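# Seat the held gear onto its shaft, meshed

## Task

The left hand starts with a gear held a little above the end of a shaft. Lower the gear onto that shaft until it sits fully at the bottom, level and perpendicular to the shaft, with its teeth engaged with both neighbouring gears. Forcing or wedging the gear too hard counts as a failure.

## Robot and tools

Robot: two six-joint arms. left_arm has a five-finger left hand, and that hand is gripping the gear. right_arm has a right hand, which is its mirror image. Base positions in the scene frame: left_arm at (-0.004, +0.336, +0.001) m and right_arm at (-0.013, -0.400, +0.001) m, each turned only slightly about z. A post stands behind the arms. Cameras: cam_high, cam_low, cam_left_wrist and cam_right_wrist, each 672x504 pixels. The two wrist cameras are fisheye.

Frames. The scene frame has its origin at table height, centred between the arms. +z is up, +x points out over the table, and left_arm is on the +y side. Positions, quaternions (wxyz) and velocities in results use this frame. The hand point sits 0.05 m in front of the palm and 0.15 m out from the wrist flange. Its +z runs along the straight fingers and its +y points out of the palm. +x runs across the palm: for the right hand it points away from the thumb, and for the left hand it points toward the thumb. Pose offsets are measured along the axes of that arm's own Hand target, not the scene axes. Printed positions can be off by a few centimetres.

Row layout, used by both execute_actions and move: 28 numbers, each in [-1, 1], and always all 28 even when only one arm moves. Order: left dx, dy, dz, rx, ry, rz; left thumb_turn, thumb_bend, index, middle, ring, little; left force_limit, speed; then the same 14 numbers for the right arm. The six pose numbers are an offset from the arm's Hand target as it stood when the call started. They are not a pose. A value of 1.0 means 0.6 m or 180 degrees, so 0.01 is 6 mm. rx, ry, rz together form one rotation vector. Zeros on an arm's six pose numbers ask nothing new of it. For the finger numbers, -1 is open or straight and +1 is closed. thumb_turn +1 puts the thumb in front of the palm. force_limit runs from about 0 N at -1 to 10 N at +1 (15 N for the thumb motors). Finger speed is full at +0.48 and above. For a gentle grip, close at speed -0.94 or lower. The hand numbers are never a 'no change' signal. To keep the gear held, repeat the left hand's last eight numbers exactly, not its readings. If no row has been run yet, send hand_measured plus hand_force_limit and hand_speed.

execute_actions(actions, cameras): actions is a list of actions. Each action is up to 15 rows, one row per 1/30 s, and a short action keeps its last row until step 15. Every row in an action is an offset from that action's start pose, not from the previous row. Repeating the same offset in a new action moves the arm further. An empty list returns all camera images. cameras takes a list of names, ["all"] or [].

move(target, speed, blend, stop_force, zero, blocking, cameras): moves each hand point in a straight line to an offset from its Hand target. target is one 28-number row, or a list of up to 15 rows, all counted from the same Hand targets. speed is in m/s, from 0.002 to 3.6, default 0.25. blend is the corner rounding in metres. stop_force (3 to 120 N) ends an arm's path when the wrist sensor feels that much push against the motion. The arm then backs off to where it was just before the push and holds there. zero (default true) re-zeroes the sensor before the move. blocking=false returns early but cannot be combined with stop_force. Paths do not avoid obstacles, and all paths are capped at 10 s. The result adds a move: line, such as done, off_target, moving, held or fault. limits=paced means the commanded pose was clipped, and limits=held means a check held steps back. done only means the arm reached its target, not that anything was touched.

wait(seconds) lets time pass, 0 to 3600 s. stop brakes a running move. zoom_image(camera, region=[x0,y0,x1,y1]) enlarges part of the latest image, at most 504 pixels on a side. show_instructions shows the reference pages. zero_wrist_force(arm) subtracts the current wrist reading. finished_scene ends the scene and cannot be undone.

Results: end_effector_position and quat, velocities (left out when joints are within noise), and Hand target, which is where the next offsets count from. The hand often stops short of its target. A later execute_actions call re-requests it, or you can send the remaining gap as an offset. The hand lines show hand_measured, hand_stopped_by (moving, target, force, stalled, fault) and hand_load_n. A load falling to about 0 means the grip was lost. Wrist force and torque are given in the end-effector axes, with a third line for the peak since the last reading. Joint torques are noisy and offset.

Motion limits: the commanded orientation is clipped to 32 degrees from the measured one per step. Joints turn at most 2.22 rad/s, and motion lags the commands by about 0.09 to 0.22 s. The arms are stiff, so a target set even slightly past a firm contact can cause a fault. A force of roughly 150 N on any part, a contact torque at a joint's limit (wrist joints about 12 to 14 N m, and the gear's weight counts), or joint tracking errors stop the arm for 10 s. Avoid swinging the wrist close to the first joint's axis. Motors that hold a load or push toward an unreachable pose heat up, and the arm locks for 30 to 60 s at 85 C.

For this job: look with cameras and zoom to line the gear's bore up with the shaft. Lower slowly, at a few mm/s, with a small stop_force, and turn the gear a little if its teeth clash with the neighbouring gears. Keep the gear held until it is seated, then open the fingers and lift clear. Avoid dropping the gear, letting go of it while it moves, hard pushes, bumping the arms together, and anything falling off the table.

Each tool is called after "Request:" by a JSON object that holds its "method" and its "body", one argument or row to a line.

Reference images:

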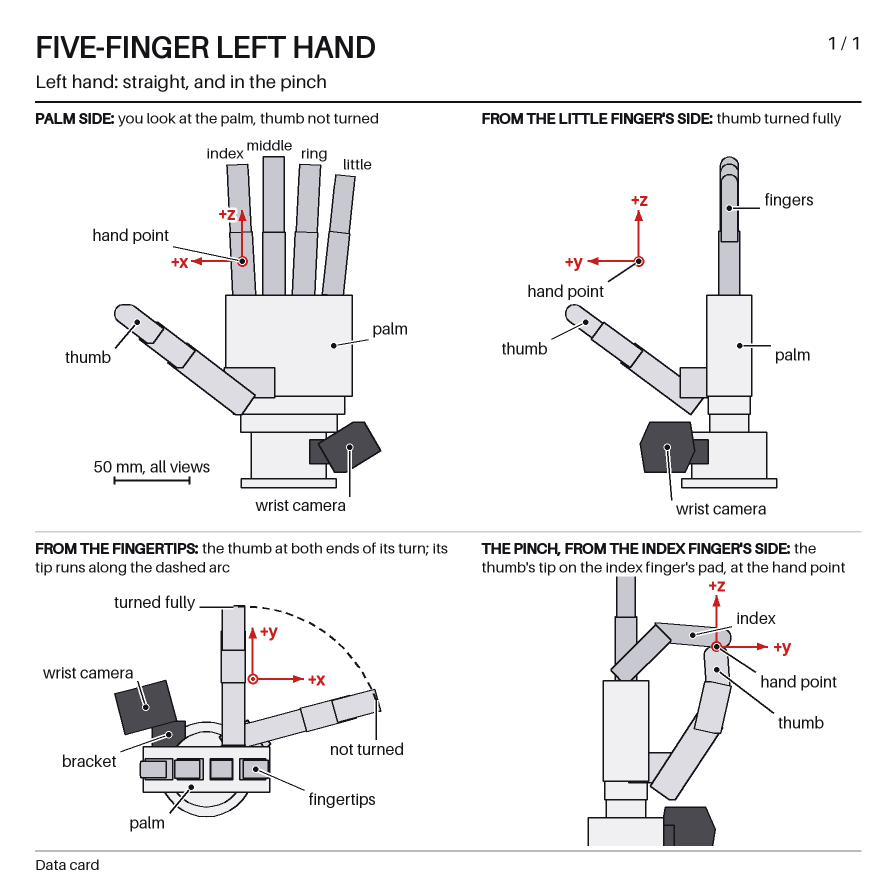

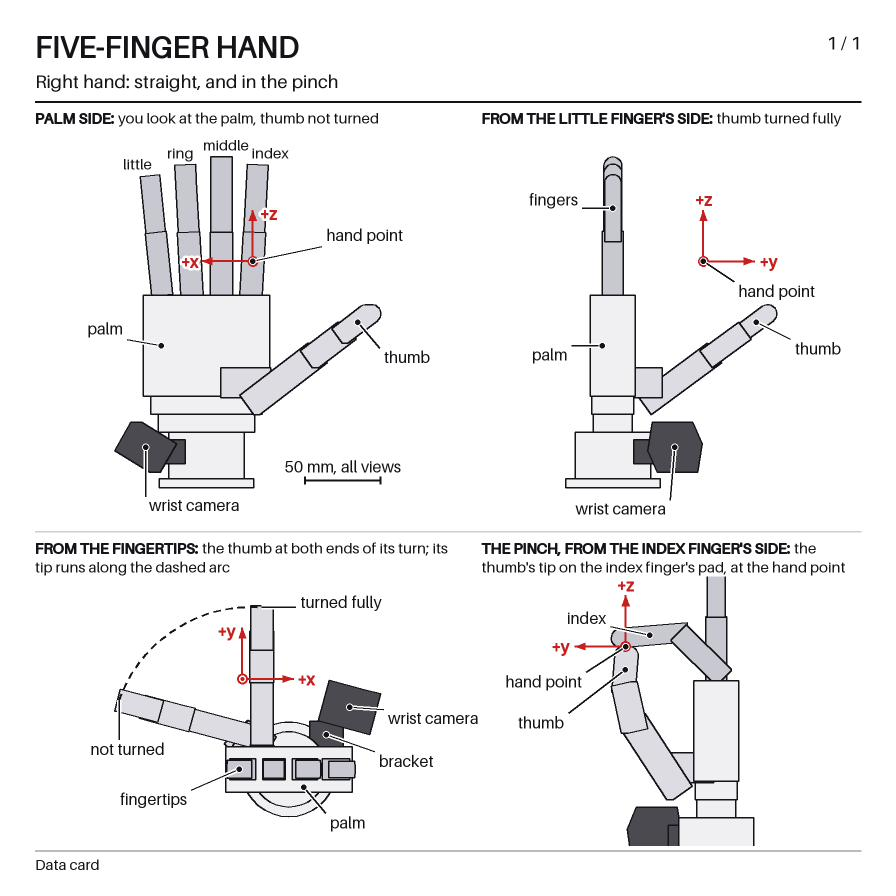

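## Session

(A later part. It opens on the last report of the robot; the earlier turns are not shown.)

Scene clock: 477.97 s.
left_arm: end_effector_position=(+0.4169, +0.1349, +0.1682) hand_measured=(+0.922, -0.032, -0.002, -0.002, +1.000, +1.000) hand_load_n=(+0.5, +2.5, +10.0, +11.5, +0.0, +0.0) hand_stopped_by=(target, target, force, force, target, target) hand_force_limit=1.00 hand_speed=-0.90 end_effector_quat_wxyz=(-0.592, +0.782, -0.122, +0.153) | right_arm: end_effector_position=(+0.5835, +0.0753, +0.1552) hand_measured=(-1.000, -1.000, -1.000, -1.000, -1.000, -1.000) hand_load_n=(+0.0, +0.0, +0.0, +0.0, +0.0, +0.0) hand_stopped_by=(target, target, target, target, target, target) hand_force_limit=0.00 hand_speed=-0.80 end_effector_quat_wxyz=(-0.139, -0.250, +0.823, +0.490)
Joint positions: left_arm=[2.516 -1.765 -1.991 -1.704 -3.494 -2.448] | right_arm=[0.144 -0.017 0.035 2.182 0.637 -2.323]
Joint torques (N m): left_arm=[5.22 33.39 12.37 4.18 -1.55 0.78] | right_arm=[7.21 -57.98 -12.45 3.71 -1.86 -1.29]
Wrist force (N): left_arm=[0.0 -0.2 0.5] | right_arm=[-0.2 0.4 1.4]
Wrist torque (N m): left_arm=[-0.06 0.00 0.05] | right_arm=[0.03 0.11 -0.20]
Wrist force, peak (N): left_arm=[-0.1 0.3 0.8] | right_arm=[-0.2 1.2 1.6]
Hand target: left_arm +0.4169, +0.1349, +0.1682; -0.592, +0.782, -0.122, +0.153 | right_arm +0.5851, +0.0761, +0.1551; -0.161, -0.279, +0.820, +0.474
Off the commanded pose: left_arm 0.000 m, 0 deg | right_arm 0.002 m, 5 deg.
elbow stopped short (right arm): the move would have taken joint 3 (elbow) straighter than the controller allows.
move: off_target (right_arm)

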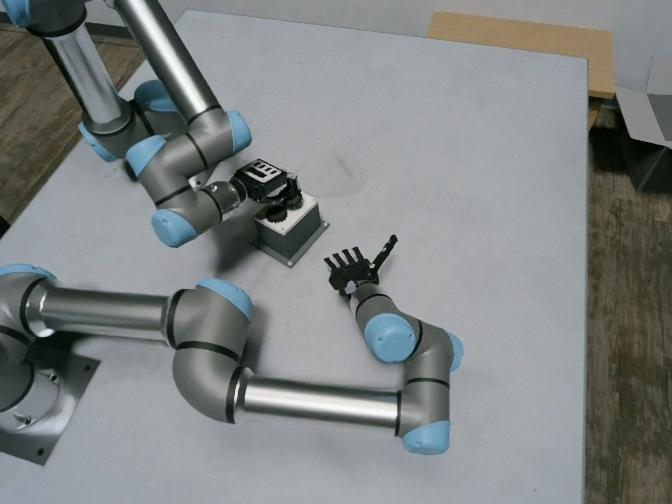

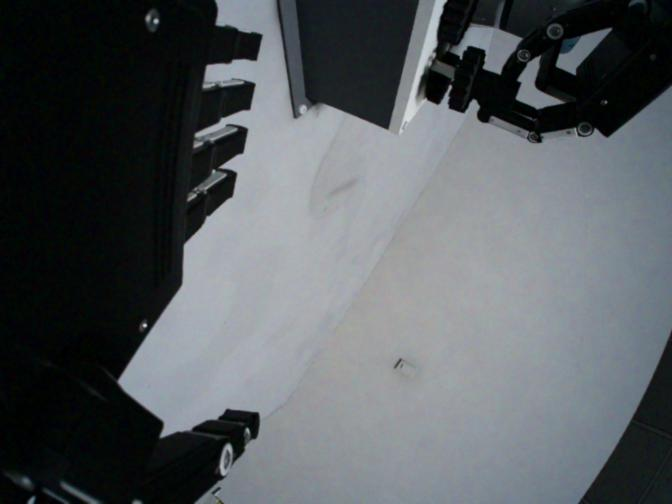

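Request:
{"method": "move", "body": {
  "target": [
    [0.00053,-0.00065,-0.00128,-0.01394,0.00121,-0.00985,0.922,-0.032,-0.002,-0.002,1,1,1,-0.9,0.0333,0,0,0,0,0,-1,-1,-1,-1,-1,-1,0,-0.8]
  ],
  "speed": 0.03,
  "cameras": ["all"]
}}

Request:
{"method": "zoom_image", "body": {
  "camera": "cam_right_wrist",
  "region": [400, 60, 480, 140]
}}

Request:
{"method": "zoom_image", "body": {
  "camera": "cam_low",
  "region": [345, 255, 385, 295]
}}

Scene clock: 522.57 s.
left_arm: end_effector_position=(+0.4168, +0.1343, +0.1687) hand_measured=(+0.922, -0.032, -0.002, -0.002, +1.000, +1.000) hand_load_n=(+0.0, +2.5, +10.0, +11.5, +0.5, +0.0) hand_stopped_by=(target, target, force, force, target, target) hand_force_limit=1.00 hand_speed=-0.90 end_effector_quat_wxyz=(-0.571, +0.796, -0.114, +0.161) end_effector_velocity=(-0.001, +0.000, +0.000) end_effector_angular_velocity=(+0.002, +0.001, +0.000) | right_arm: end_effector_position=(+0.5692, +0.0639, +0.1551) hand_measured=(-1.000, -1.000, -1.000, -1.000, -1.000, -1.000) hand_load_n=(+0.0, +0.0, +0.0, +0.0, +0.0, +0.0) hand_stopped_by=(target, target, target, target, target, target) hand_force_limit=0.00 hand_speed=-0.80 end_effector_quat_wxyz=(-0.161, -0.280, +0.820, +0.474) end_effector_velocity=(+0.001, +0.000, +0.000) end_effector_angular_velocity=(-0.001, +0.001, -0.004)
Joint positions: left_arm=[2.524 -1.737 -2.024 -1.583 -3.516 -2.37] | right_arm=[0.143 -0.061 0.124 2.198 0.705 -2.398]
Joint velocities: left_arm=[-0.001 0 0 -0.006 0.001 -0.003] | right_arm=[0 0 -0.001 -0.003 -0.002 0.006]
Joint torques (N m): left_arm=[3.88 20.43 22.36 -0.47 1.27 -1.24] | right_arm=[-8.56 -69.15 -12.05 0.67 -2.04 1.34]
Wrist force (N): left_arm=[-0.2 -0.2 0.6] | right_arm=[0.0 0.7 1.3]
Wrist torque (N m): left_arm=[-0.01 0.02 -0.12] | right_arm=[0.08 0.09 -0.14]
Wrist force, peak (N): left_arm=[0.1 -0.4 0.7] | right_arm=[-0.1 1.2 1.6]
Hand target: left_arm +0.4169, +0.1342, +0.1688; -0.572, +0.796, -0.115, +0.161 | right_arm +0.5692, +0.0639, +0.1551; -0.161, -0.279, +0.820, +0.474
Off the commanded pose: left_arm 0.000 m, 0 deg | right_arm 0.000 m, 0 deg.
move: done

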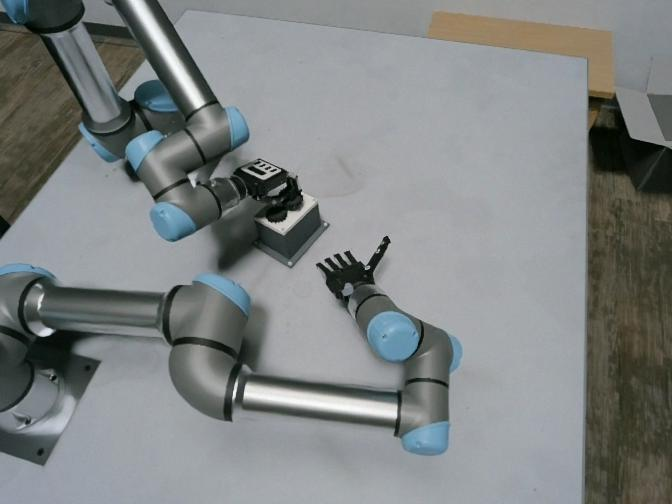

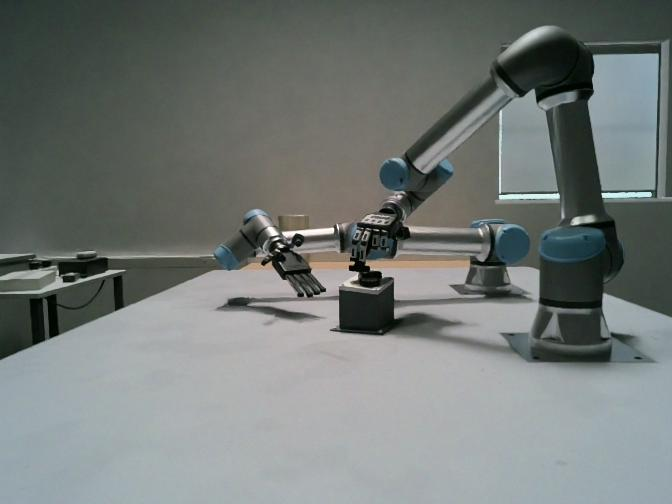

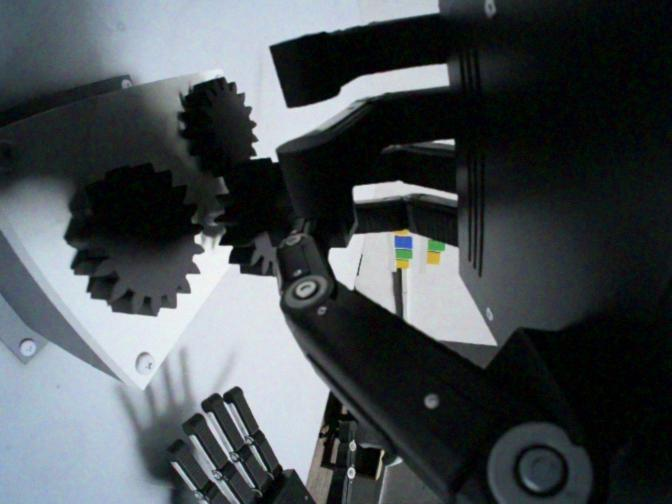

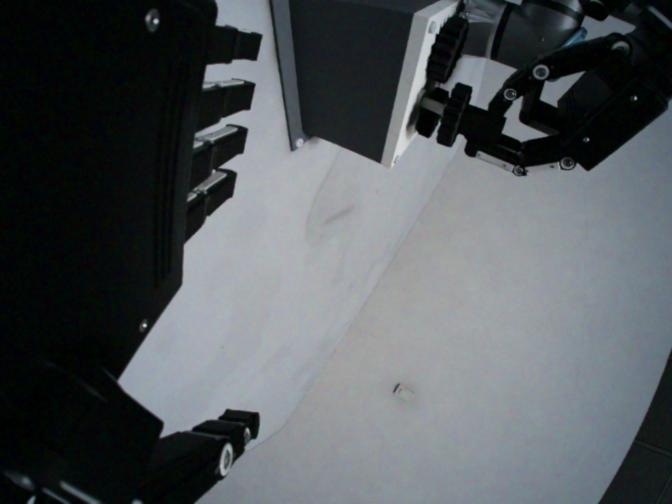

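Scaled by 6.300 from the camera's image (finer frame: 960x720).

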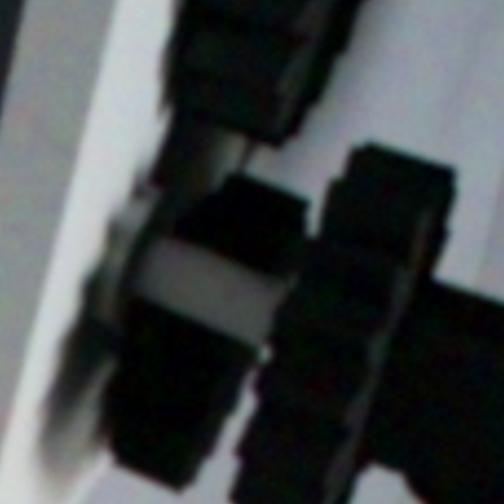

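Scaled by 12.600 from the camera's image (finer frame: 960x720).

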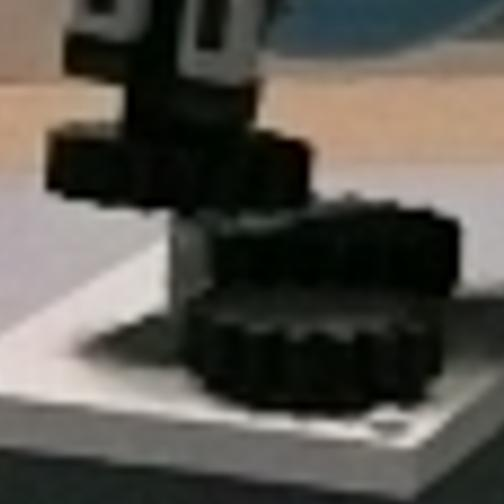

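Request:
{"method": "zoom_image", "body": {
  "camera": "cam_right_wrist",
  "region": [415, 75, 485, 155]
}}

Request:
{"method": "zoom_image", "body": {
  "camera": "cam_high",
  "region": [272, 180, 312, 220]
}}

Request:
{"method": "zoom_image", "body": {
  "camera": "cam_left_wrist",
  "region": [180, 150, 300, 290]
}}

Scaled by 6.300 from the camera's image (finer frame: 960x720).

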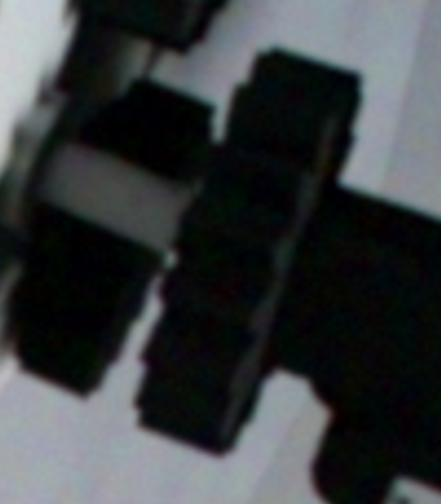

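Scaled by 12.600 from the camera's image (finer frame: 960x720).

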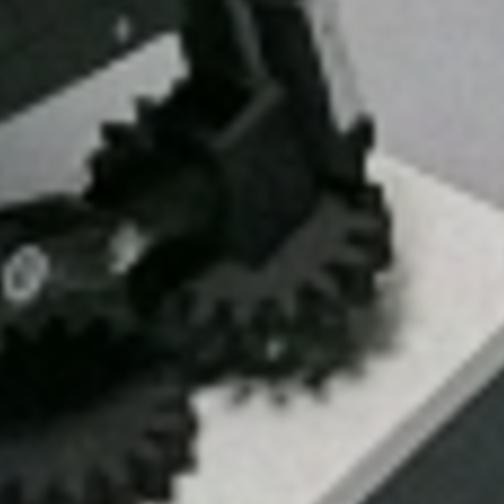

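Scaled by 3.600 from the camera's image (finer frame: 960x720).

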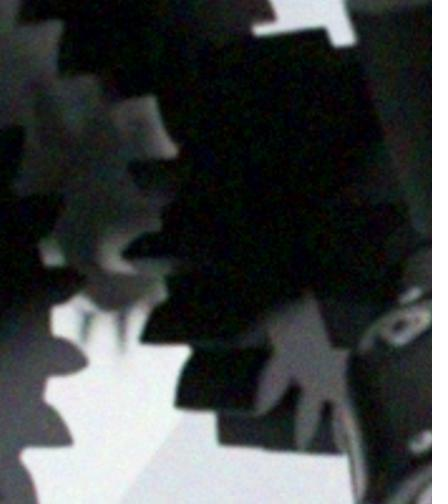

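Request:
{"method": "zoom_image", "body": {
  "camera": "cam_low",
  "region": [346, 260, 376, 290]
}}

Scaled by 16.800 from the camera's image (finer frame: 960x720).

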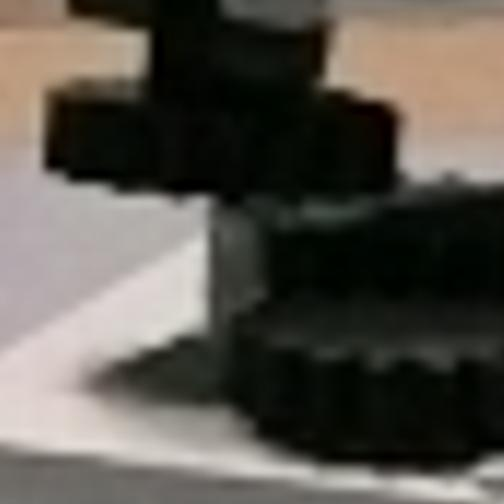

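Request:
{"method": "move", "body": {
  "target": [
    [-0.0026,-0.0005,0.0006,-0.00654,-0.00213,0.0041,0.922,-0.032,-0.002,-0.002,1,1,1,-0.9,0,0,0,0,0,0,-1,-1,-1,-1,-1,-1,0,-0.8]
  ],
  "speed": 0.02,
  "cameras": ["all"]
}}

Request:
{"method": "zoom_image", "body": {
  "camera": "cam_right_wrist",
  "region": [415, 75, 485, 155]
}}

Request:
{"method": "zoom_image", "body": {
  "camera": "cam_low",
  "region": [346, 260, 376, 290]
}}

Request:
{"method": "zoom_image", "body": {
  "camera": "cam_left_wrist",
  "region": [180, 150, 300, 290]
}}

Scene clock: 554.77 s.
left_arm: end_effector_position=(+0.4156, +0.1352, +0.1688) hand_measured=(+0.922, -0.032, -0.002, -0.002, +1.000, +1.000) hand_load_n=(-0.5, +2.5, +10.0, +11.5, +0.0, +0.0) hand_stopped_by=(target, target, force, force, target, target) hand_force_limit=1.00 hand_speed=-0.90 end_effector_quat_wxyz=(-0.565, +0.802, -0.119, +0.154) | right_arm: end_effector_position=(+0.5692, +0.0639, +0.1551) hand_measured=(-1.000, -1.000, -1.000, -1.000, -1.000, -1.000) hand_load_n=(+0.0, -0.5, +0.0, +0.0, +0.0, +0.0) hand_stopped_by=(target, target, target, target, target, target) hand_force_limit=0.00 hand_speed=-0.80 end_effector_quat_wxyz=(-0.161, -0.279, +0.820, +0.474)
Joint positions: left_arm=[2.53 -1.726 -2.031 -1.548 -3.532 -2.319] | right_arm=[0.143 -0.061 0.124 2.198 0.705 -2.398]
Joint torques (N m): left_arm=[0.49 21.31 12.81 -0.11 2.62 -1.28] | right_arm=[-8.43 -70.2 -12.6 -0.01 -2.44 1.43]
Wrist force (N): left_arm=[-0.1 -0.1 0.5] | right_arm=[-0.1 1.0 1.3]
Wrist torque (N m): left_arm=[-0.01 0.02 -0.11] | right_arm=[0.11 0.10 -0.13]
Wrist force, peak (N): left_arm=[-0.4 0.1 0.9] | right_arm=[-0.6 1.4 1.5]
Hand target: left_arm +0.4156, +0.1352, +0.1687; -0.565, +0.802, -0.119, +0.154 | right_arm +0.5692, +0.0639, +0.1551; -0.161, -0.279, +0.820, +0.474
Off the commanded pose: left_arm 0.000 m, 0 deg | right_arm 0.000 m, 0 deg.
move: done

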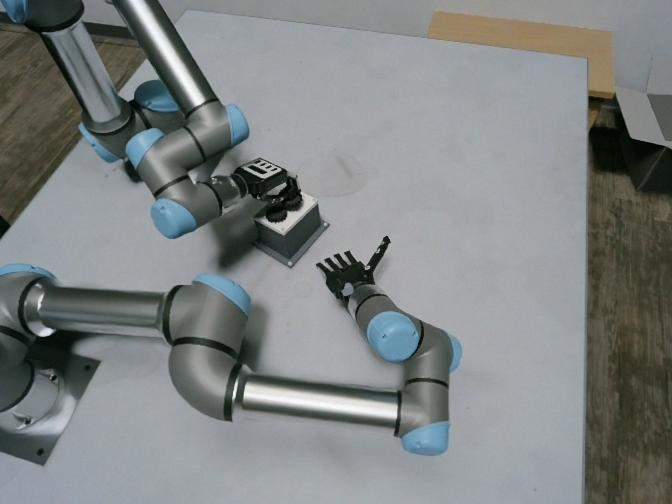

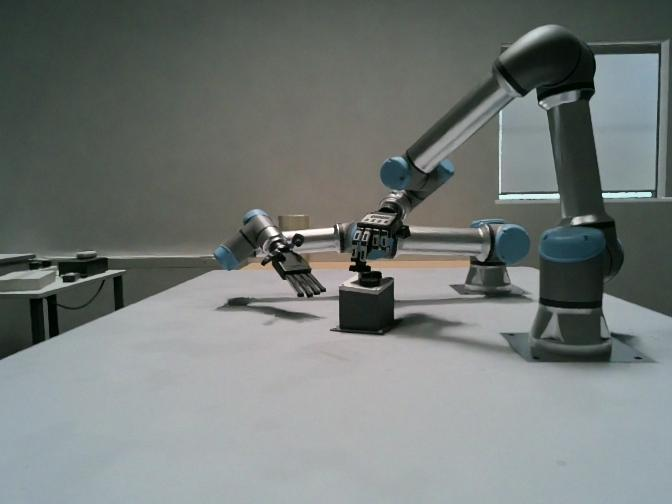

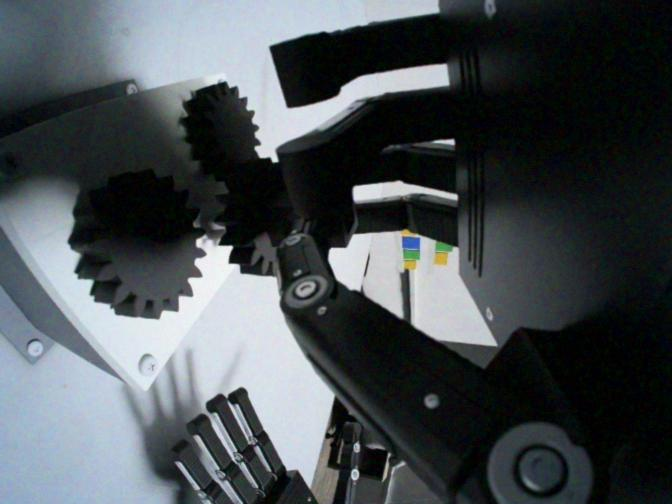

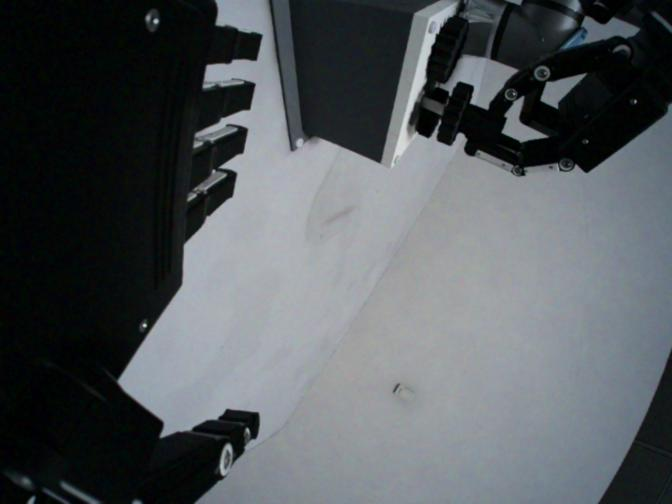

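Scaled by 6.300 from the camera's image (finer frame: 960x720).

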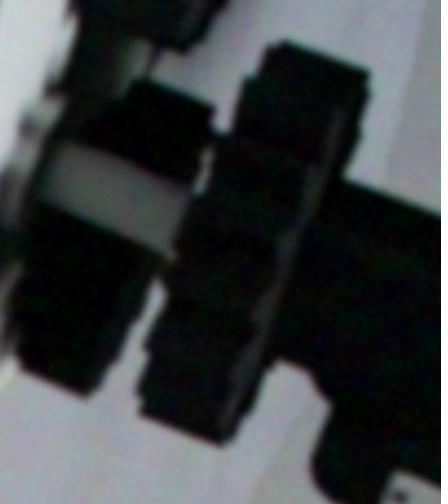

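Scaled by 16.800 from the camera's image (finer frame: 960x720).

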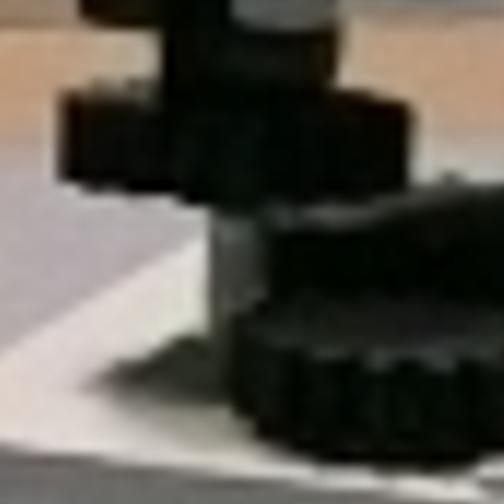

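Scaled by 3.600 from the camera's image (finer frame: 960x720).

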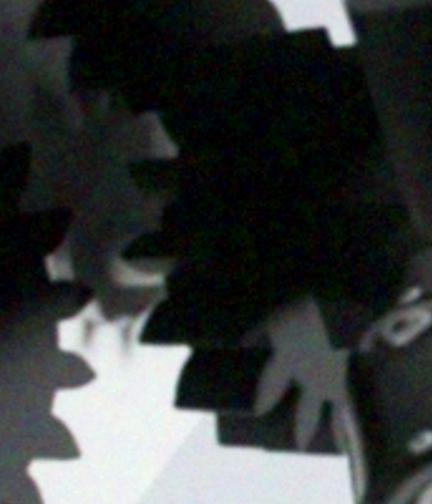

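Request:
{"method": "move", "body": {
  "target": [
    [-0.00063,-0.00045,0.0011,0,0,0,0.922,-0.032,-0.002,-0.002,1,1,1,-0.9,0,0,0,0,0,0,-1,-1,-1,-1,-1,-1,0,-0.8]
  ],
  "speed": 0.02
}}

Request:
{"method": "move", "body": {
  "target": [
    [-0.00131,0.011,0.00367,0,0,0,0.922,-0.032,-0.002,-0.002,1,1,1,-0.9,0,0,0,0,0,0,-1,-1,-1,-1,-1,-1,0,-0.8]
  ],
  "speed": 0.004,
  "stop_force": 3,
  "cameras": ["all"]
}}

Request:
{"method": "zoom_image", "body": {
  "camera": "cam_right_wrist",
  "region": [415, 75, 485, 155]
}}

Request:
{"method": "zoom_image", "body": {
  "camera": "cam_low",
  "region": [346, 260, 376, 290]
}}

Scene clock: 566.13 s.
left_arm: end_effector_position=(+0.4155, +0.1360, +0.1687) hand_measured=(+0.922, -0.032, -0.002, -0.002, +1.000, +1.000) hand_load_n=(+0.0, +2.5, +10.0, +11.5, +0.0, -0.5) hand_stopped_by=(target, target, force, force, target, target) hand_force_limit=1.00 hand_speed=-0.90 end_effector_quat_wxyz=(-0.565, +0.802, -0.119, +0.154) | right_arm: end_effector_position=(+0.5692, +0.0639, +0.1551) hand_measured=(-1.000, -1.000, -1.000, -1.000, -1.000, -1.000) hand_load_n=(+0.0, +0.0, +0.0, +0.0, +0.0, +0.0) hand_stopped_by=(target, target, target, target, target, target) hand_force_limit=0.00 hand_speed=-0.80 end_effector_quat_wxyz=(-0.161, -0.279, +0.820, +0.474)
Joint positions: left_arm=[2.531 -1.725 -2.034 -1.545 -3.531 -2.316] | right_arm=[0.143 -0.061 0.124 2.198 0.705 -2.398]
Joint torques (N m): left_arm=[0.96 26.31 21.25 0.67 2.55 -1.31] | right_arm=[-7.91 -69.71 -11.37 0.29 -2.4 1.51]
Wrist force (N): left_arm=[-0.1 0.1 0.7] | right_arm=[0.1 0.7 1.0]
Wrist torque (N m): left_arm=[-0.02 0.04 -0.11] | right_arm=[0.10 0.07 -0.13]
Wrist force, peak (N): left_arm=[-0.2 -0.1 0.9] | right_arm=[-0.6 0.9 1.8]
Hand target: left_arm +0.4155, +0.1360, +0.1687; -0.565, +0.802, -0.119, +0.154 | right_arm +0.5692, +0.0639, +0.1551; -0.161, -0.279, +0.820, +0.474
Off the commanded pose: left_arm 0.000 m, 0 deg | right_arm 0.000 m, 0 deg.
move: done

Scene clock: 568.47 s.
left_arm: end_effector_position=(+0.4155, +0.1360, +0.1617) hand_measured=(+0.922, -0.032, -0.002, -0.002, +1.000, +1.000) hand_load_n=(+0.0, +2.0, +10.0, +11.5, +0.0, +0.0) hand_stopped_by=(target, target, force, force, target, target) hand_force_limit=1.00 hand_speed=-0.90 end_effector_quat_wxyz=(-0.565, +0.802, -0.119, +0.154) | right_arm: end_effector_position=(+0.5692, +0.0639, +0.1551) hand_measured=(-1.000, -1.000, -1.000, -1.000, -1.000, -1.000) hand_load_n=(+0.0, +0.0, +0.0, +0.0, +0.0, +0.0) hand_stopped_by=(target, target, target, target, target, target) hand_force_limit=0.00 hand_speed=-0.80 end_effector_quat_wxyz=(-0.161, -0.279, +0.820, +0.474)
Joint positions: left_arm=[2.531 -1.736 -2.042 -1.525 -3.531 -2.316] | right_arm=[0.143 -0.061 0.124 2.198 0.705 -2.398]
Joint torques (N m): left_arm=[-1.29 29.39 16.76 0.76 -1.34 0.02] | right_arm=[-6.7 -69.69 -12.85 0.17 -2.28 1.24]
Wrist force (N): left_arm=[-0.1 -0.1 0.6] | right_arm=[-0.1 0.7 1.5]
Wrist torque (N m): left_arm=[-0.05 0.01 -0.10] | right_arm=[0.07 0.09 -0.14]
Wrist force, peak (N): left_arm=[-0.3 0.0 0.9] | right_arm=[-0.2 1.2 1.6]
Hand target: left_arm +0.4155, +0.1360, +0.1617; -0.565, +0.802, -0.119, +0.154 | right_arm +0.5692, +0.0639, +0.1551; -0.161, -0.279, +0.820, +0.474
Off the commanded pose: left_arm 0.000 m, 0 deg | right_arm 0.000 m, 0 deg.
move: done

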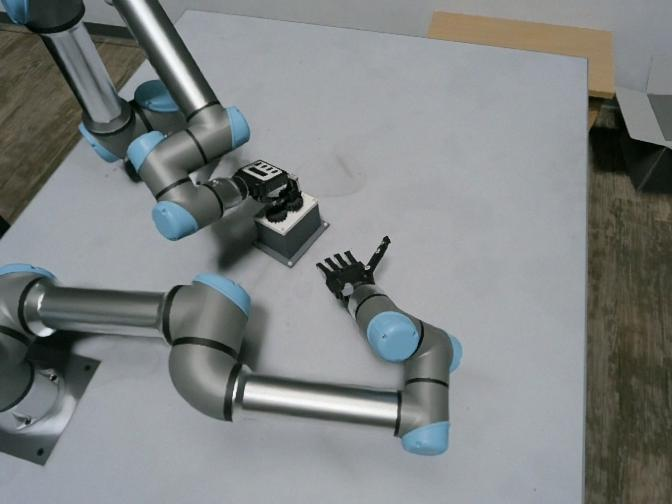

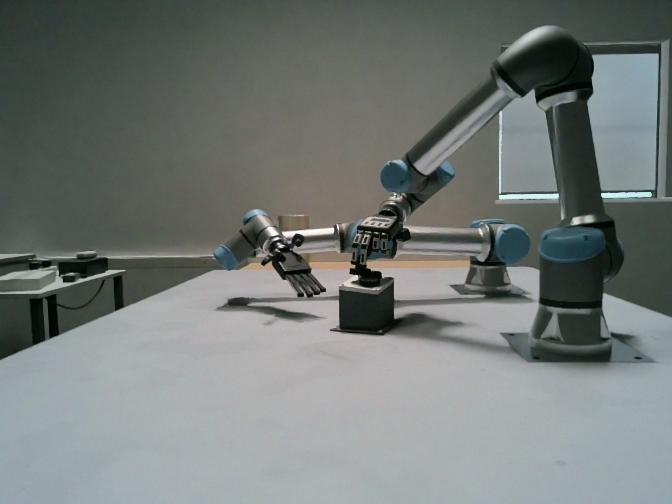

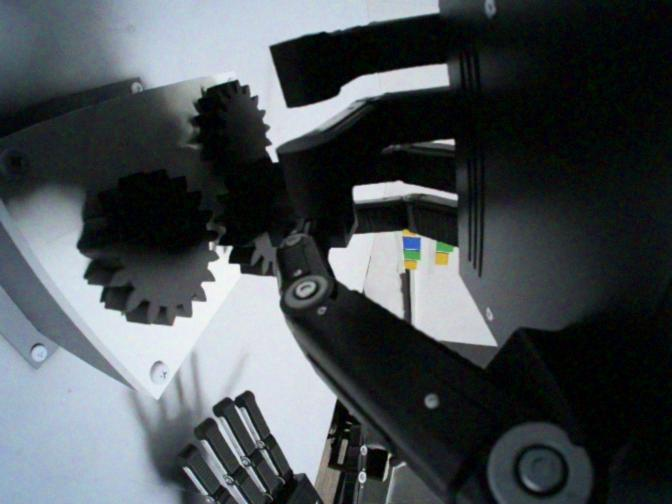

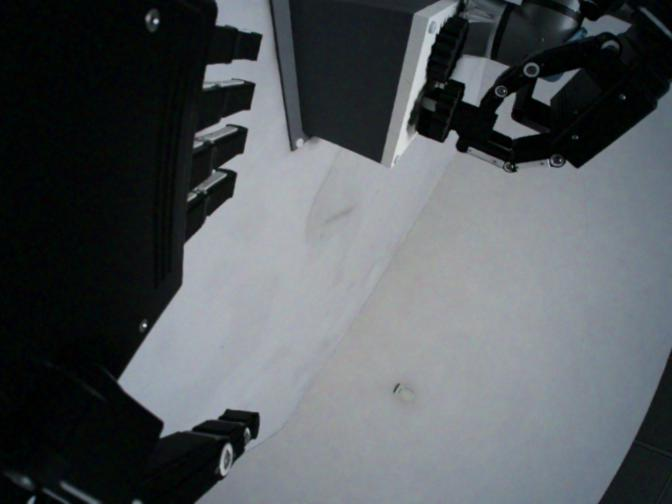

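Scaled by 6.300 from the camera's image (finer frame: 960x720).

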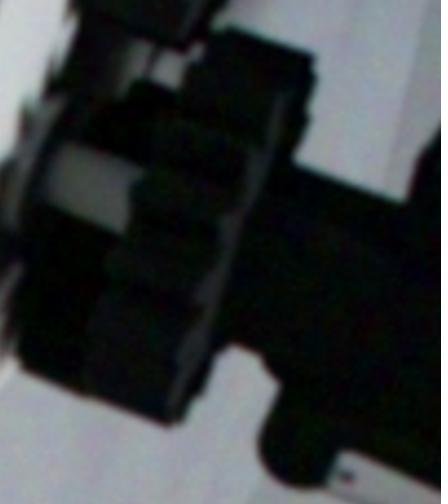

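Scaled by 16.800 from the camera's image (finer frame: 960x720).

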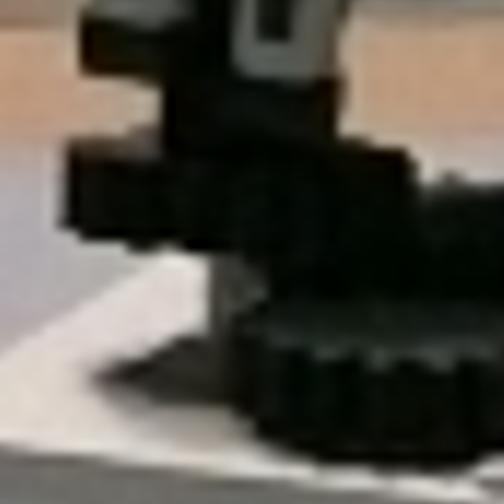

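Request:
{"method": "move", "body": {
  "target": [
    [-0.00094,0.00786,0.00262,0,0,0,0.922,-0.032,-0.002,-0.002,1,1,1,-0.9,0,0,0,0,0,0,-1,-1,-1,-1,-1,-1,0,-0.8]
  ],
  "speed": 0.004,
  "stop_force": 3,
  "zero": false,
  "cameras": ["all"]
}}

Request:
{"method": "zoom_image", "body": {
  "camera": "cam_right_wrist",
  "region": [415, 75, 485, 155]
}}

Request:
{"method": "zoom_image", "body": {
  "camera": "cam_low",
  "region": [346, 260, 376, 290]
}}

Request:
{"method": "zoom_image", "body": {
  "camera": "cam_left_wrist",
  "region": [180, 150, 300, 290]
}}

Scene clock: 581.60 s.
left_arm: end_effector_position=(+0.4155, +0.1360, +0.1572) hand_measured=(+0.922, -0.032, -0.002, -0.002, +1.000, +1.000) hand_load_n=(+0.0, +1.5, +10.0, +11.5, +0.0, +0.0) hand_stopped_by=(target, target, force, force, target, target) hand_force_limit=1.00 hand_speed=-0.90 end_effector_quat_wxyz=(-0.565, +0.802, -0.119, +0.154) | right_arm: end_effector_position=(+0.5692, +0.0639, +0.1551) hand_measured=(-1.000, -1.000, -1.000, -1.000, -1.000, -1.000) hand_load_n=(+0.0, +0.0, +0.0, +0.0, +0.0, +0.0) hand_stopped_by=(target, target, target, target, target, target) hand_force_limit=0.00 hand_speed=-0.80 end_effector_quat_wxyz=(-0.161, -0.279, +0.820, +0.474)
Joint positions: left_arm=[2.531 -1.743 -2.048 -1.512 -3.531 -2.316] | right_arm=[0.143 -0.061 0.124 2.198 0.705 -2.398]
Joint torques (N m): left_arm=[-0.43 31.74 29.12 -0.61 -1.11 -0.96] | right_arm=[-8.08 -68.89 -10.96 0 -2.23 1.4]
Wrist force (N): left_arm=[0.0 -1.6 -0.3] | right_arm=[-0.1 1.2 1.1]
Wrist torque (N m): left_arm=[-0.08 0.05 -0.09] | right_arm=[0.17 0.09 -0.12]
Wrist force, peak (N): left_arm=[2.0 -4.7 -1.2] | right_arm=[-0.2 1.1 1.7]
Hand target: left_arm +0.4155, +0.1360, +0.1572; -0.565, +0.802, -0.119, +0.154 | right_arm +0.5692, +0.0639, +0.1551; -0.161, -0.279, +0.820, +0.474
Off the commanded pose: left_arm 0.000 m, 0 deg | right_arm 0.000 m, 0 deg.
move: contact (left_arm)

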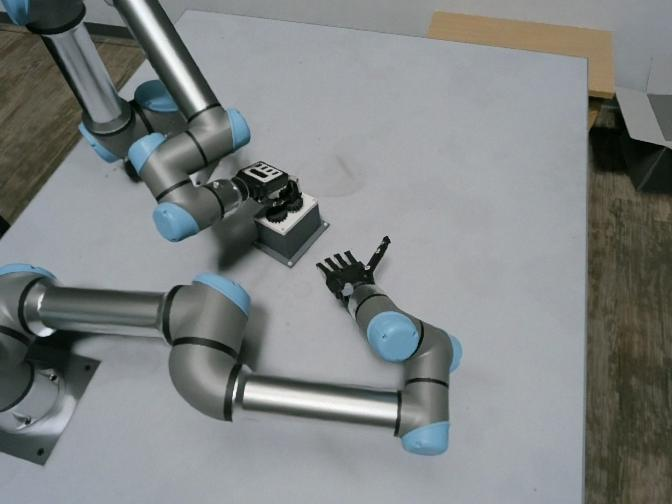

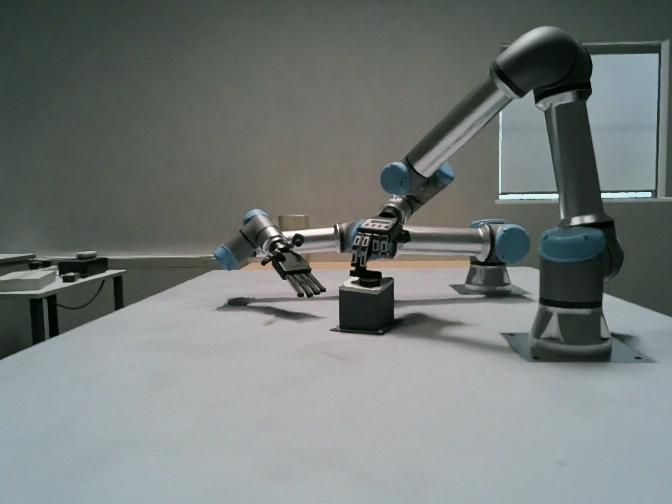

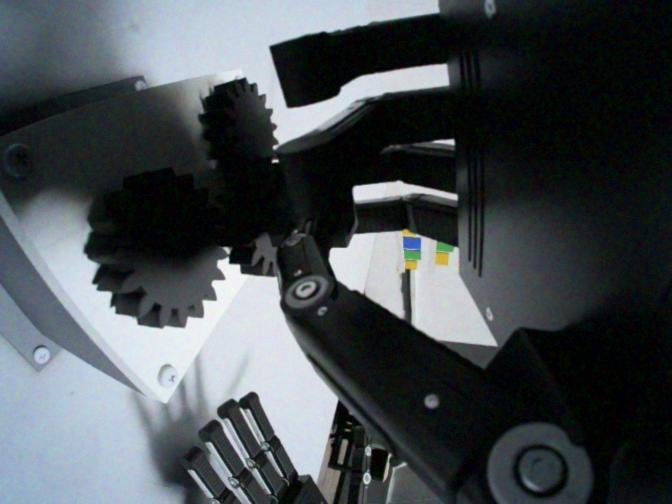

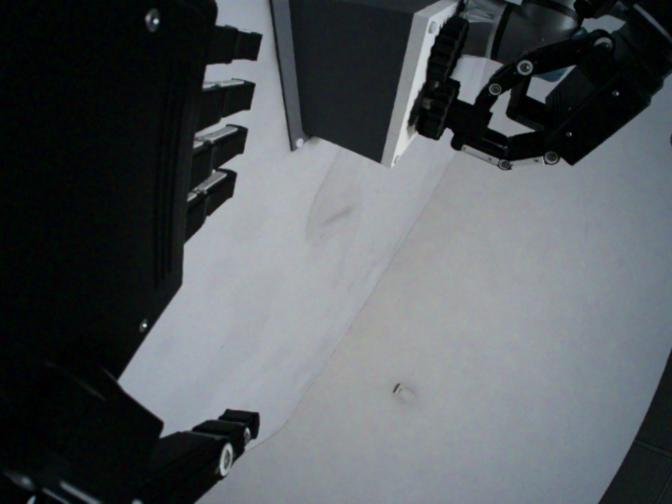

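Scaled by 6.300 from the camera's image (finer frame: 960x720).

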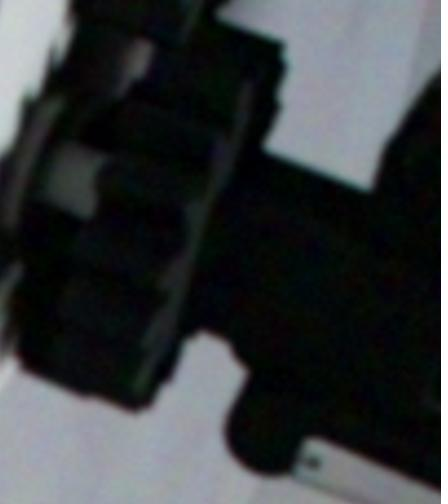

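Scaled by 16.800 from the camera's image (finer frame: 960x720).

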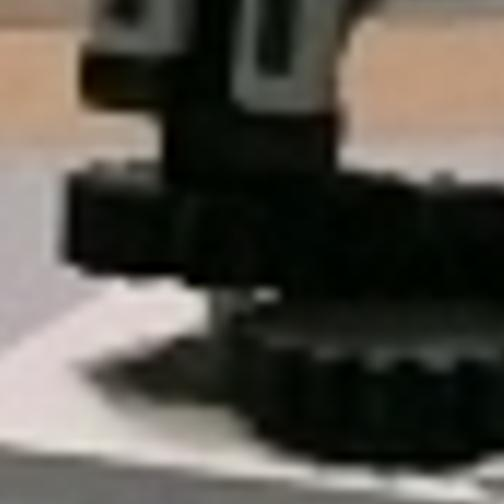

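Scaled by 3.600 from the camera's image (finer frame: 960x720).

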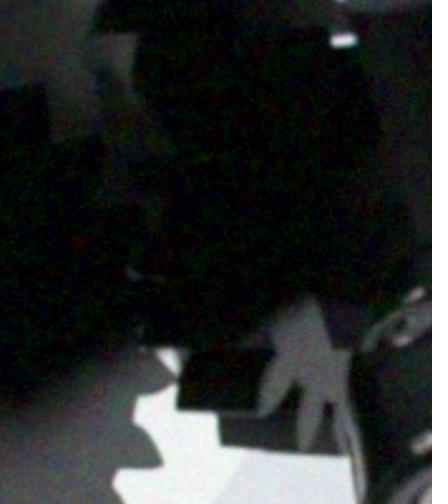

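Request:
{"method": "zoom_image", "body": {
  "camera": "cam_high",
  "region": [265, 185, 310, 225]
}}

Request:
{"method": "zoom_image", "body": {
  "camera": "cam_left_wrist",
  "region": [80, 60, 300, 340]
}}

Scaled by 11.200 from the camera's image (finer frame: 960x720).

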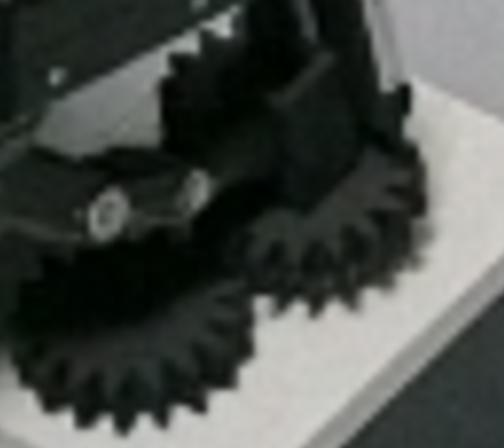

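Scaled by 1.800 from the camera's image (finer frame: 960x720).

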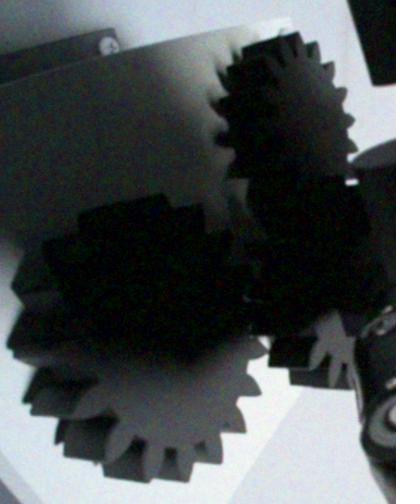

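Request:
{"method": "move", "body": {
  "target": [
    [0.0004,-0.00114,0.0003,0.00125,-0.01048,-0.0035,0.922,-0.032,-0.002,-0.002,1,1,1,-0.9,0,0,0,0,0,0,-1,-1,-1,-1,-1,-1,0,-0.8]
  ],
  "speed": 0.02
}}

Request:
{"method": "move", "body": {
  "target": [
    [-0.0005,0.0047,0.00157,0,0,0,0.922,-0.032,-0.002,-0.002,1,1,1,-0.9,0,0,0,0,0,0,-1,-1,-1,-1,-1,-1,0,-0.8]
  ],
  "speed": 0.004,
  "stop_force": 3
}}

Scene clock: 598.93 s.
left_arm: end_effector_position=(+0.4158, +0.1363, +0.1578) hand_measured=(+0.922, -0.032, -0.002, -0.002, +1.000, +1.000) hand_load_n=(+0.0, +2.5, +10.0, +10.5, +0.0, +0.0) hand_stopped_by=(target, target, force, force, target, target) hand_force_limit=1.00 hand_speed=-0.90 end_effector_quat_wxyz=(-0.567, +0.804, -0.105, +0.144) end_effector_velocity=(+0.000, -0.001, +0.000) end_effector_angular_velocity=(-0.002, -0.001, -0.002) | right_arm: end_effector_position=(+0.5692, +0.0639, +0.1551) hand_measured=(-1.000, -1.000, -1.000, -1.000, -1.000, -1.000) hand_load_n=(+0.0, +0.0, +0.0, +0.0, +0.0, +0.0) hand_stopped_by=(target, target, target, target, target, target) hand_force_limit=0.00 hand_speed=-0.80 end_effector_quat_wxyz=(-0.161, -0.279, +0.820, +0.474)
Joint positions: left_arm=[2.533 -1.758 -2.011 -1.598 -3.55 -2.385] | right_arm=[0.143 -0.061 0.124 2.198 0.705 -2.398]
Joint velocities: left_arm=[0 0 0 0.005 0 0.003] | right_arm=[within noise]
Joint torques (N m): left_arm=[2.9 28.67 7.05 4 1.16 0.82] | right_arm=[-7.23 -69.78 -12.03 0.27 -2.37 1.39]
Wrist force (N): left_arm=[3.6 -1.2 -0.7] | right_arm=[-0.4 0.6 1.2]
Wrist torque (N m): left_arm=[-0.04 -0.03 0.05] | right_arm=[0.07 0.14 -0.16]
Wrist force, peak (N): left_arm=[4.9 -0.3 -1.2] | right_arm=[-0.3 1.3 1.7]
Hand target: left_arm +0.4158, +0.1363, +0.1578; -0.567, +0.804, -0.105, +0.144 | right_arm +0.5692, +0.0639, +0.1551; -0.161, -0.279, +0.820, +0.474
Off the commanded pose: left_arm 0.000 m, 0 deg | right_arm 0.000 m, 0 deg.
move: done

Scene clock: 599.97 s.
left_arm: end_effector_position=(+0.4158, +0.1363, +0.1577) hand_measured=(+0.922, -0.032, -0.002, -0.002, +1.000, +1.000) hand_load_n=(+0.0, +2.5, +10.0, +10.5, +0.0, +0.0) hand_stopped_by=(target, target, force, force, target, target) hand_force_limit=1.00 hand_speed=-0.90 end_effector_quat_wxyz=(-0.567, +0.804, -0.105, +0.144) | right_arm: end_effector_position=(+0.5692, +0.0639, +0.1551) hand_measured=(-1.000, -1.000, -1.000, -1.000, -1.000, -1.000) hand_load_n=(+0.0, +0.0, +0.0, +0.0, +0.0, +0.0) hand_stopped_by=(target, target, target, target, target, target) hand_force_limit=0.00 hand_speed=-0.80 end_effector_quat_wxyz=(-0.161, -0.279, +0.820, +0.474)
Joint positions: left_arm=[2.533 -1.758 -2.012 -1.598 -3.55 -2.385] | right_arm=[0.143 -0.061 0.124 2.198 0.705 -2.398]
Joint torques (N m): left_arm=[4 32.66 27.48 -0.97 -2.26 0.28] | right_arm=[-7.23 -70.52 -10.95 0.37 -2.36 1.33]
Wrist force (N): left_arm=[2.6 -2.5 -0.6] | right_arm=[0.0 1.1 1.6]
Wrist torque (N m): left_arm=[-0.10 -0.01 0.09] | right_arm=[0.13 0.07 -0.11]
Wrist force, peak (N): left_arm=[3.8 -5.6 -1.4] | right_arm=[-0.5 1.1 1.5]
Hand target: left_arm +0.4158, +0.1363, +0.1577; -0.567, +0.804, -0.105, +0.144 (not the last commanded pose) | right_arm +0.5692, +0.0639, +0.1551; -0.161, -0.279, +0.820, +0.474
Off the commanded pose: left_arm 0.003 m, 0 deg | right_arm 0.000 m, 0 deg.
move: contact (left_arm)

Request:
{"method": "move", "body": {
  "target": [
    [0.00083,-0.0008,-0.0003,0,0,0,0.922,-0.032,-0.002,-0.002,1,1,1,-0.9,0,0,0,0,0,0,-1,-1,-1,-1,-1,-1,0,-0.8]
  ],
  "speed": 0.01
}}

Scene clock: 602.83 s.
left_arm: end_effector_position=(+0.4162, +0.1361, +0.1583) hand_measured=(+0.922, -0.032, -0.002, -0.002, +1.000, +1.000) hand_load_n=(+0.0, +3.0, +9.5, +10.5, +0.0, +0.0) hand_stopped_by=(target, target, force, force, target, target) hand_force_limit=1.00 hand_speed=-0.90 end_effector_quat_wxyz=(-0.567, +0.804, -0.105, +0.144) | right_arm: end_effector_position=(+0.5692, +0.0639, +0.1551) hand_measured=(-1.000, -1.000, -1.000, -1.000, -1.000, -1.000) hand_load_n=(+0.0, +0.0, +0.0, +0.0, +0.0, +0.0) hand_stopped_by=(target, target, target, target, target, target) hand_force_limit=0.00 hand_speed=-0.80 end_effector_quat_wxyz=(-0.161, -0.279, +0.820, +0.474)
Joint positions: left_arm=[2.534 -1.758 -2.01 -1.599 -3.55 -2.385] | right_arm=[0.143 -0.061 0.124 2.198 0.705 -2.398]
Joint torques (N m): left_arm=[6.49 31.98 13.4 2.42 3.2 0.38] | right_arm=[-7.04 -68.4 -12.82 0.23 -2.18 1.16]
Wrist force (N): left_arm=[0.1 0.5 0.4] | right_arm=[-0.2 0.6 1.2]
Wrist torque (N m): left_arm=[0.08 0.10 0.00] | right_arm=[0.06 0.13 -0.15]
Wrist force, peak (N): left_arm=[2.7 -2.6 -1.0] | right_arm=[-0.1 1.1 1.7]
Hand target: left_arm +0.4162, +0.1361, +0.1583; -0.567, +0.804, -0.105, +0.144 | right_arm +0.5692, +0.0639, +0.1551; -0.161, -0.279, +0.820, +0.474
Off the commanded pose: left_arm 0.000 m, 0 deg | right_arm 0.000 m, 0 deg.
move: done

Request:
{"method": "move", "body": {
  "target": [
    [-0.0005,0.0047,0.00157,0,0,0,0.922,-0.032,-0.002,-0.002,1,1,1,-0.9,0,0,0,0,0,0,-1,-1,-1,-1,-1,-1,0,-0.8]
  ],
  "speed": 0.004,
  "stop_force": 3
}}

Scene clock: 606.53 s.
left_arm: end_effector_position=(+0.4162, +0.1361, +0.1581) hand_measured=(+0.922, -0.032, -0.002, -0.002, +1.000, +1.000) hand_load_n=(+0.0, +3.0, +9.5, +10.5, +0.0, +0.0) hand_stopped_by=(target, target, force, force, target, target) hand_force_limit=1.00 hand_speed=-0.90 end_effector_quat_wxyz=(-0.567, +0.804, -0.105, +0.144) | right_arm: end_effector_position=(+0.5692, +0.0639, +0.1551) hand_measured=(-1.000, -1.000, -1.000, -1.000, -1.000, -1.000) hand_load_n=(+0.0, +0.0, +0.0, +0.0, +0.0, +0.0) hand_stopped_by=(target, target, target, target, target, target) hand_force_limit=0.00 hand_speed=-0.80 end_effector_quat_wxyz=(-0.161, -0.279, +0.820, +0.474)
Joint positions: left_arm=[2.534 -1.758 -2.01 -1.598 -3.55 -2.385] | right_arm=[0.143 -0.061 0.124 2.198 0.705 -2.398]
Joint torques (N m): left_arm=[1.16 32.32 28.92 -0.67 -1.56 -0.39] | right_arm=[-8.55 -69.73 -12.62 0.14 -2.37 1.41]
Wrist force (N): left_arm=[0.8 -0.8 0.0] | right_arm=[-0.1 0.9 1.3]
Wrist torque (N m): left_arm=[0.03 0.06 0.04] | right_arm=[0.11 0.09 -0.12]
Wrist force, peak (N): left_arm=[2.7 -4.8 -0.8] | right_arm=[0.0 1.2 1.5]
Hand target: left_arm +0.4162, +0.1361, +0.1581; -0.567, +0.804, -0.105, +0.144 (not the last commanded pose) | right_arm +0.5692, +0.0639, +0.1551; -0.161, -0.279, +0.820, +0.474
Off the commanded pose: left_arm 0.003 m, 0 deg | right_arm 0.000 m, 0 deg.
move: contact (left_arm)


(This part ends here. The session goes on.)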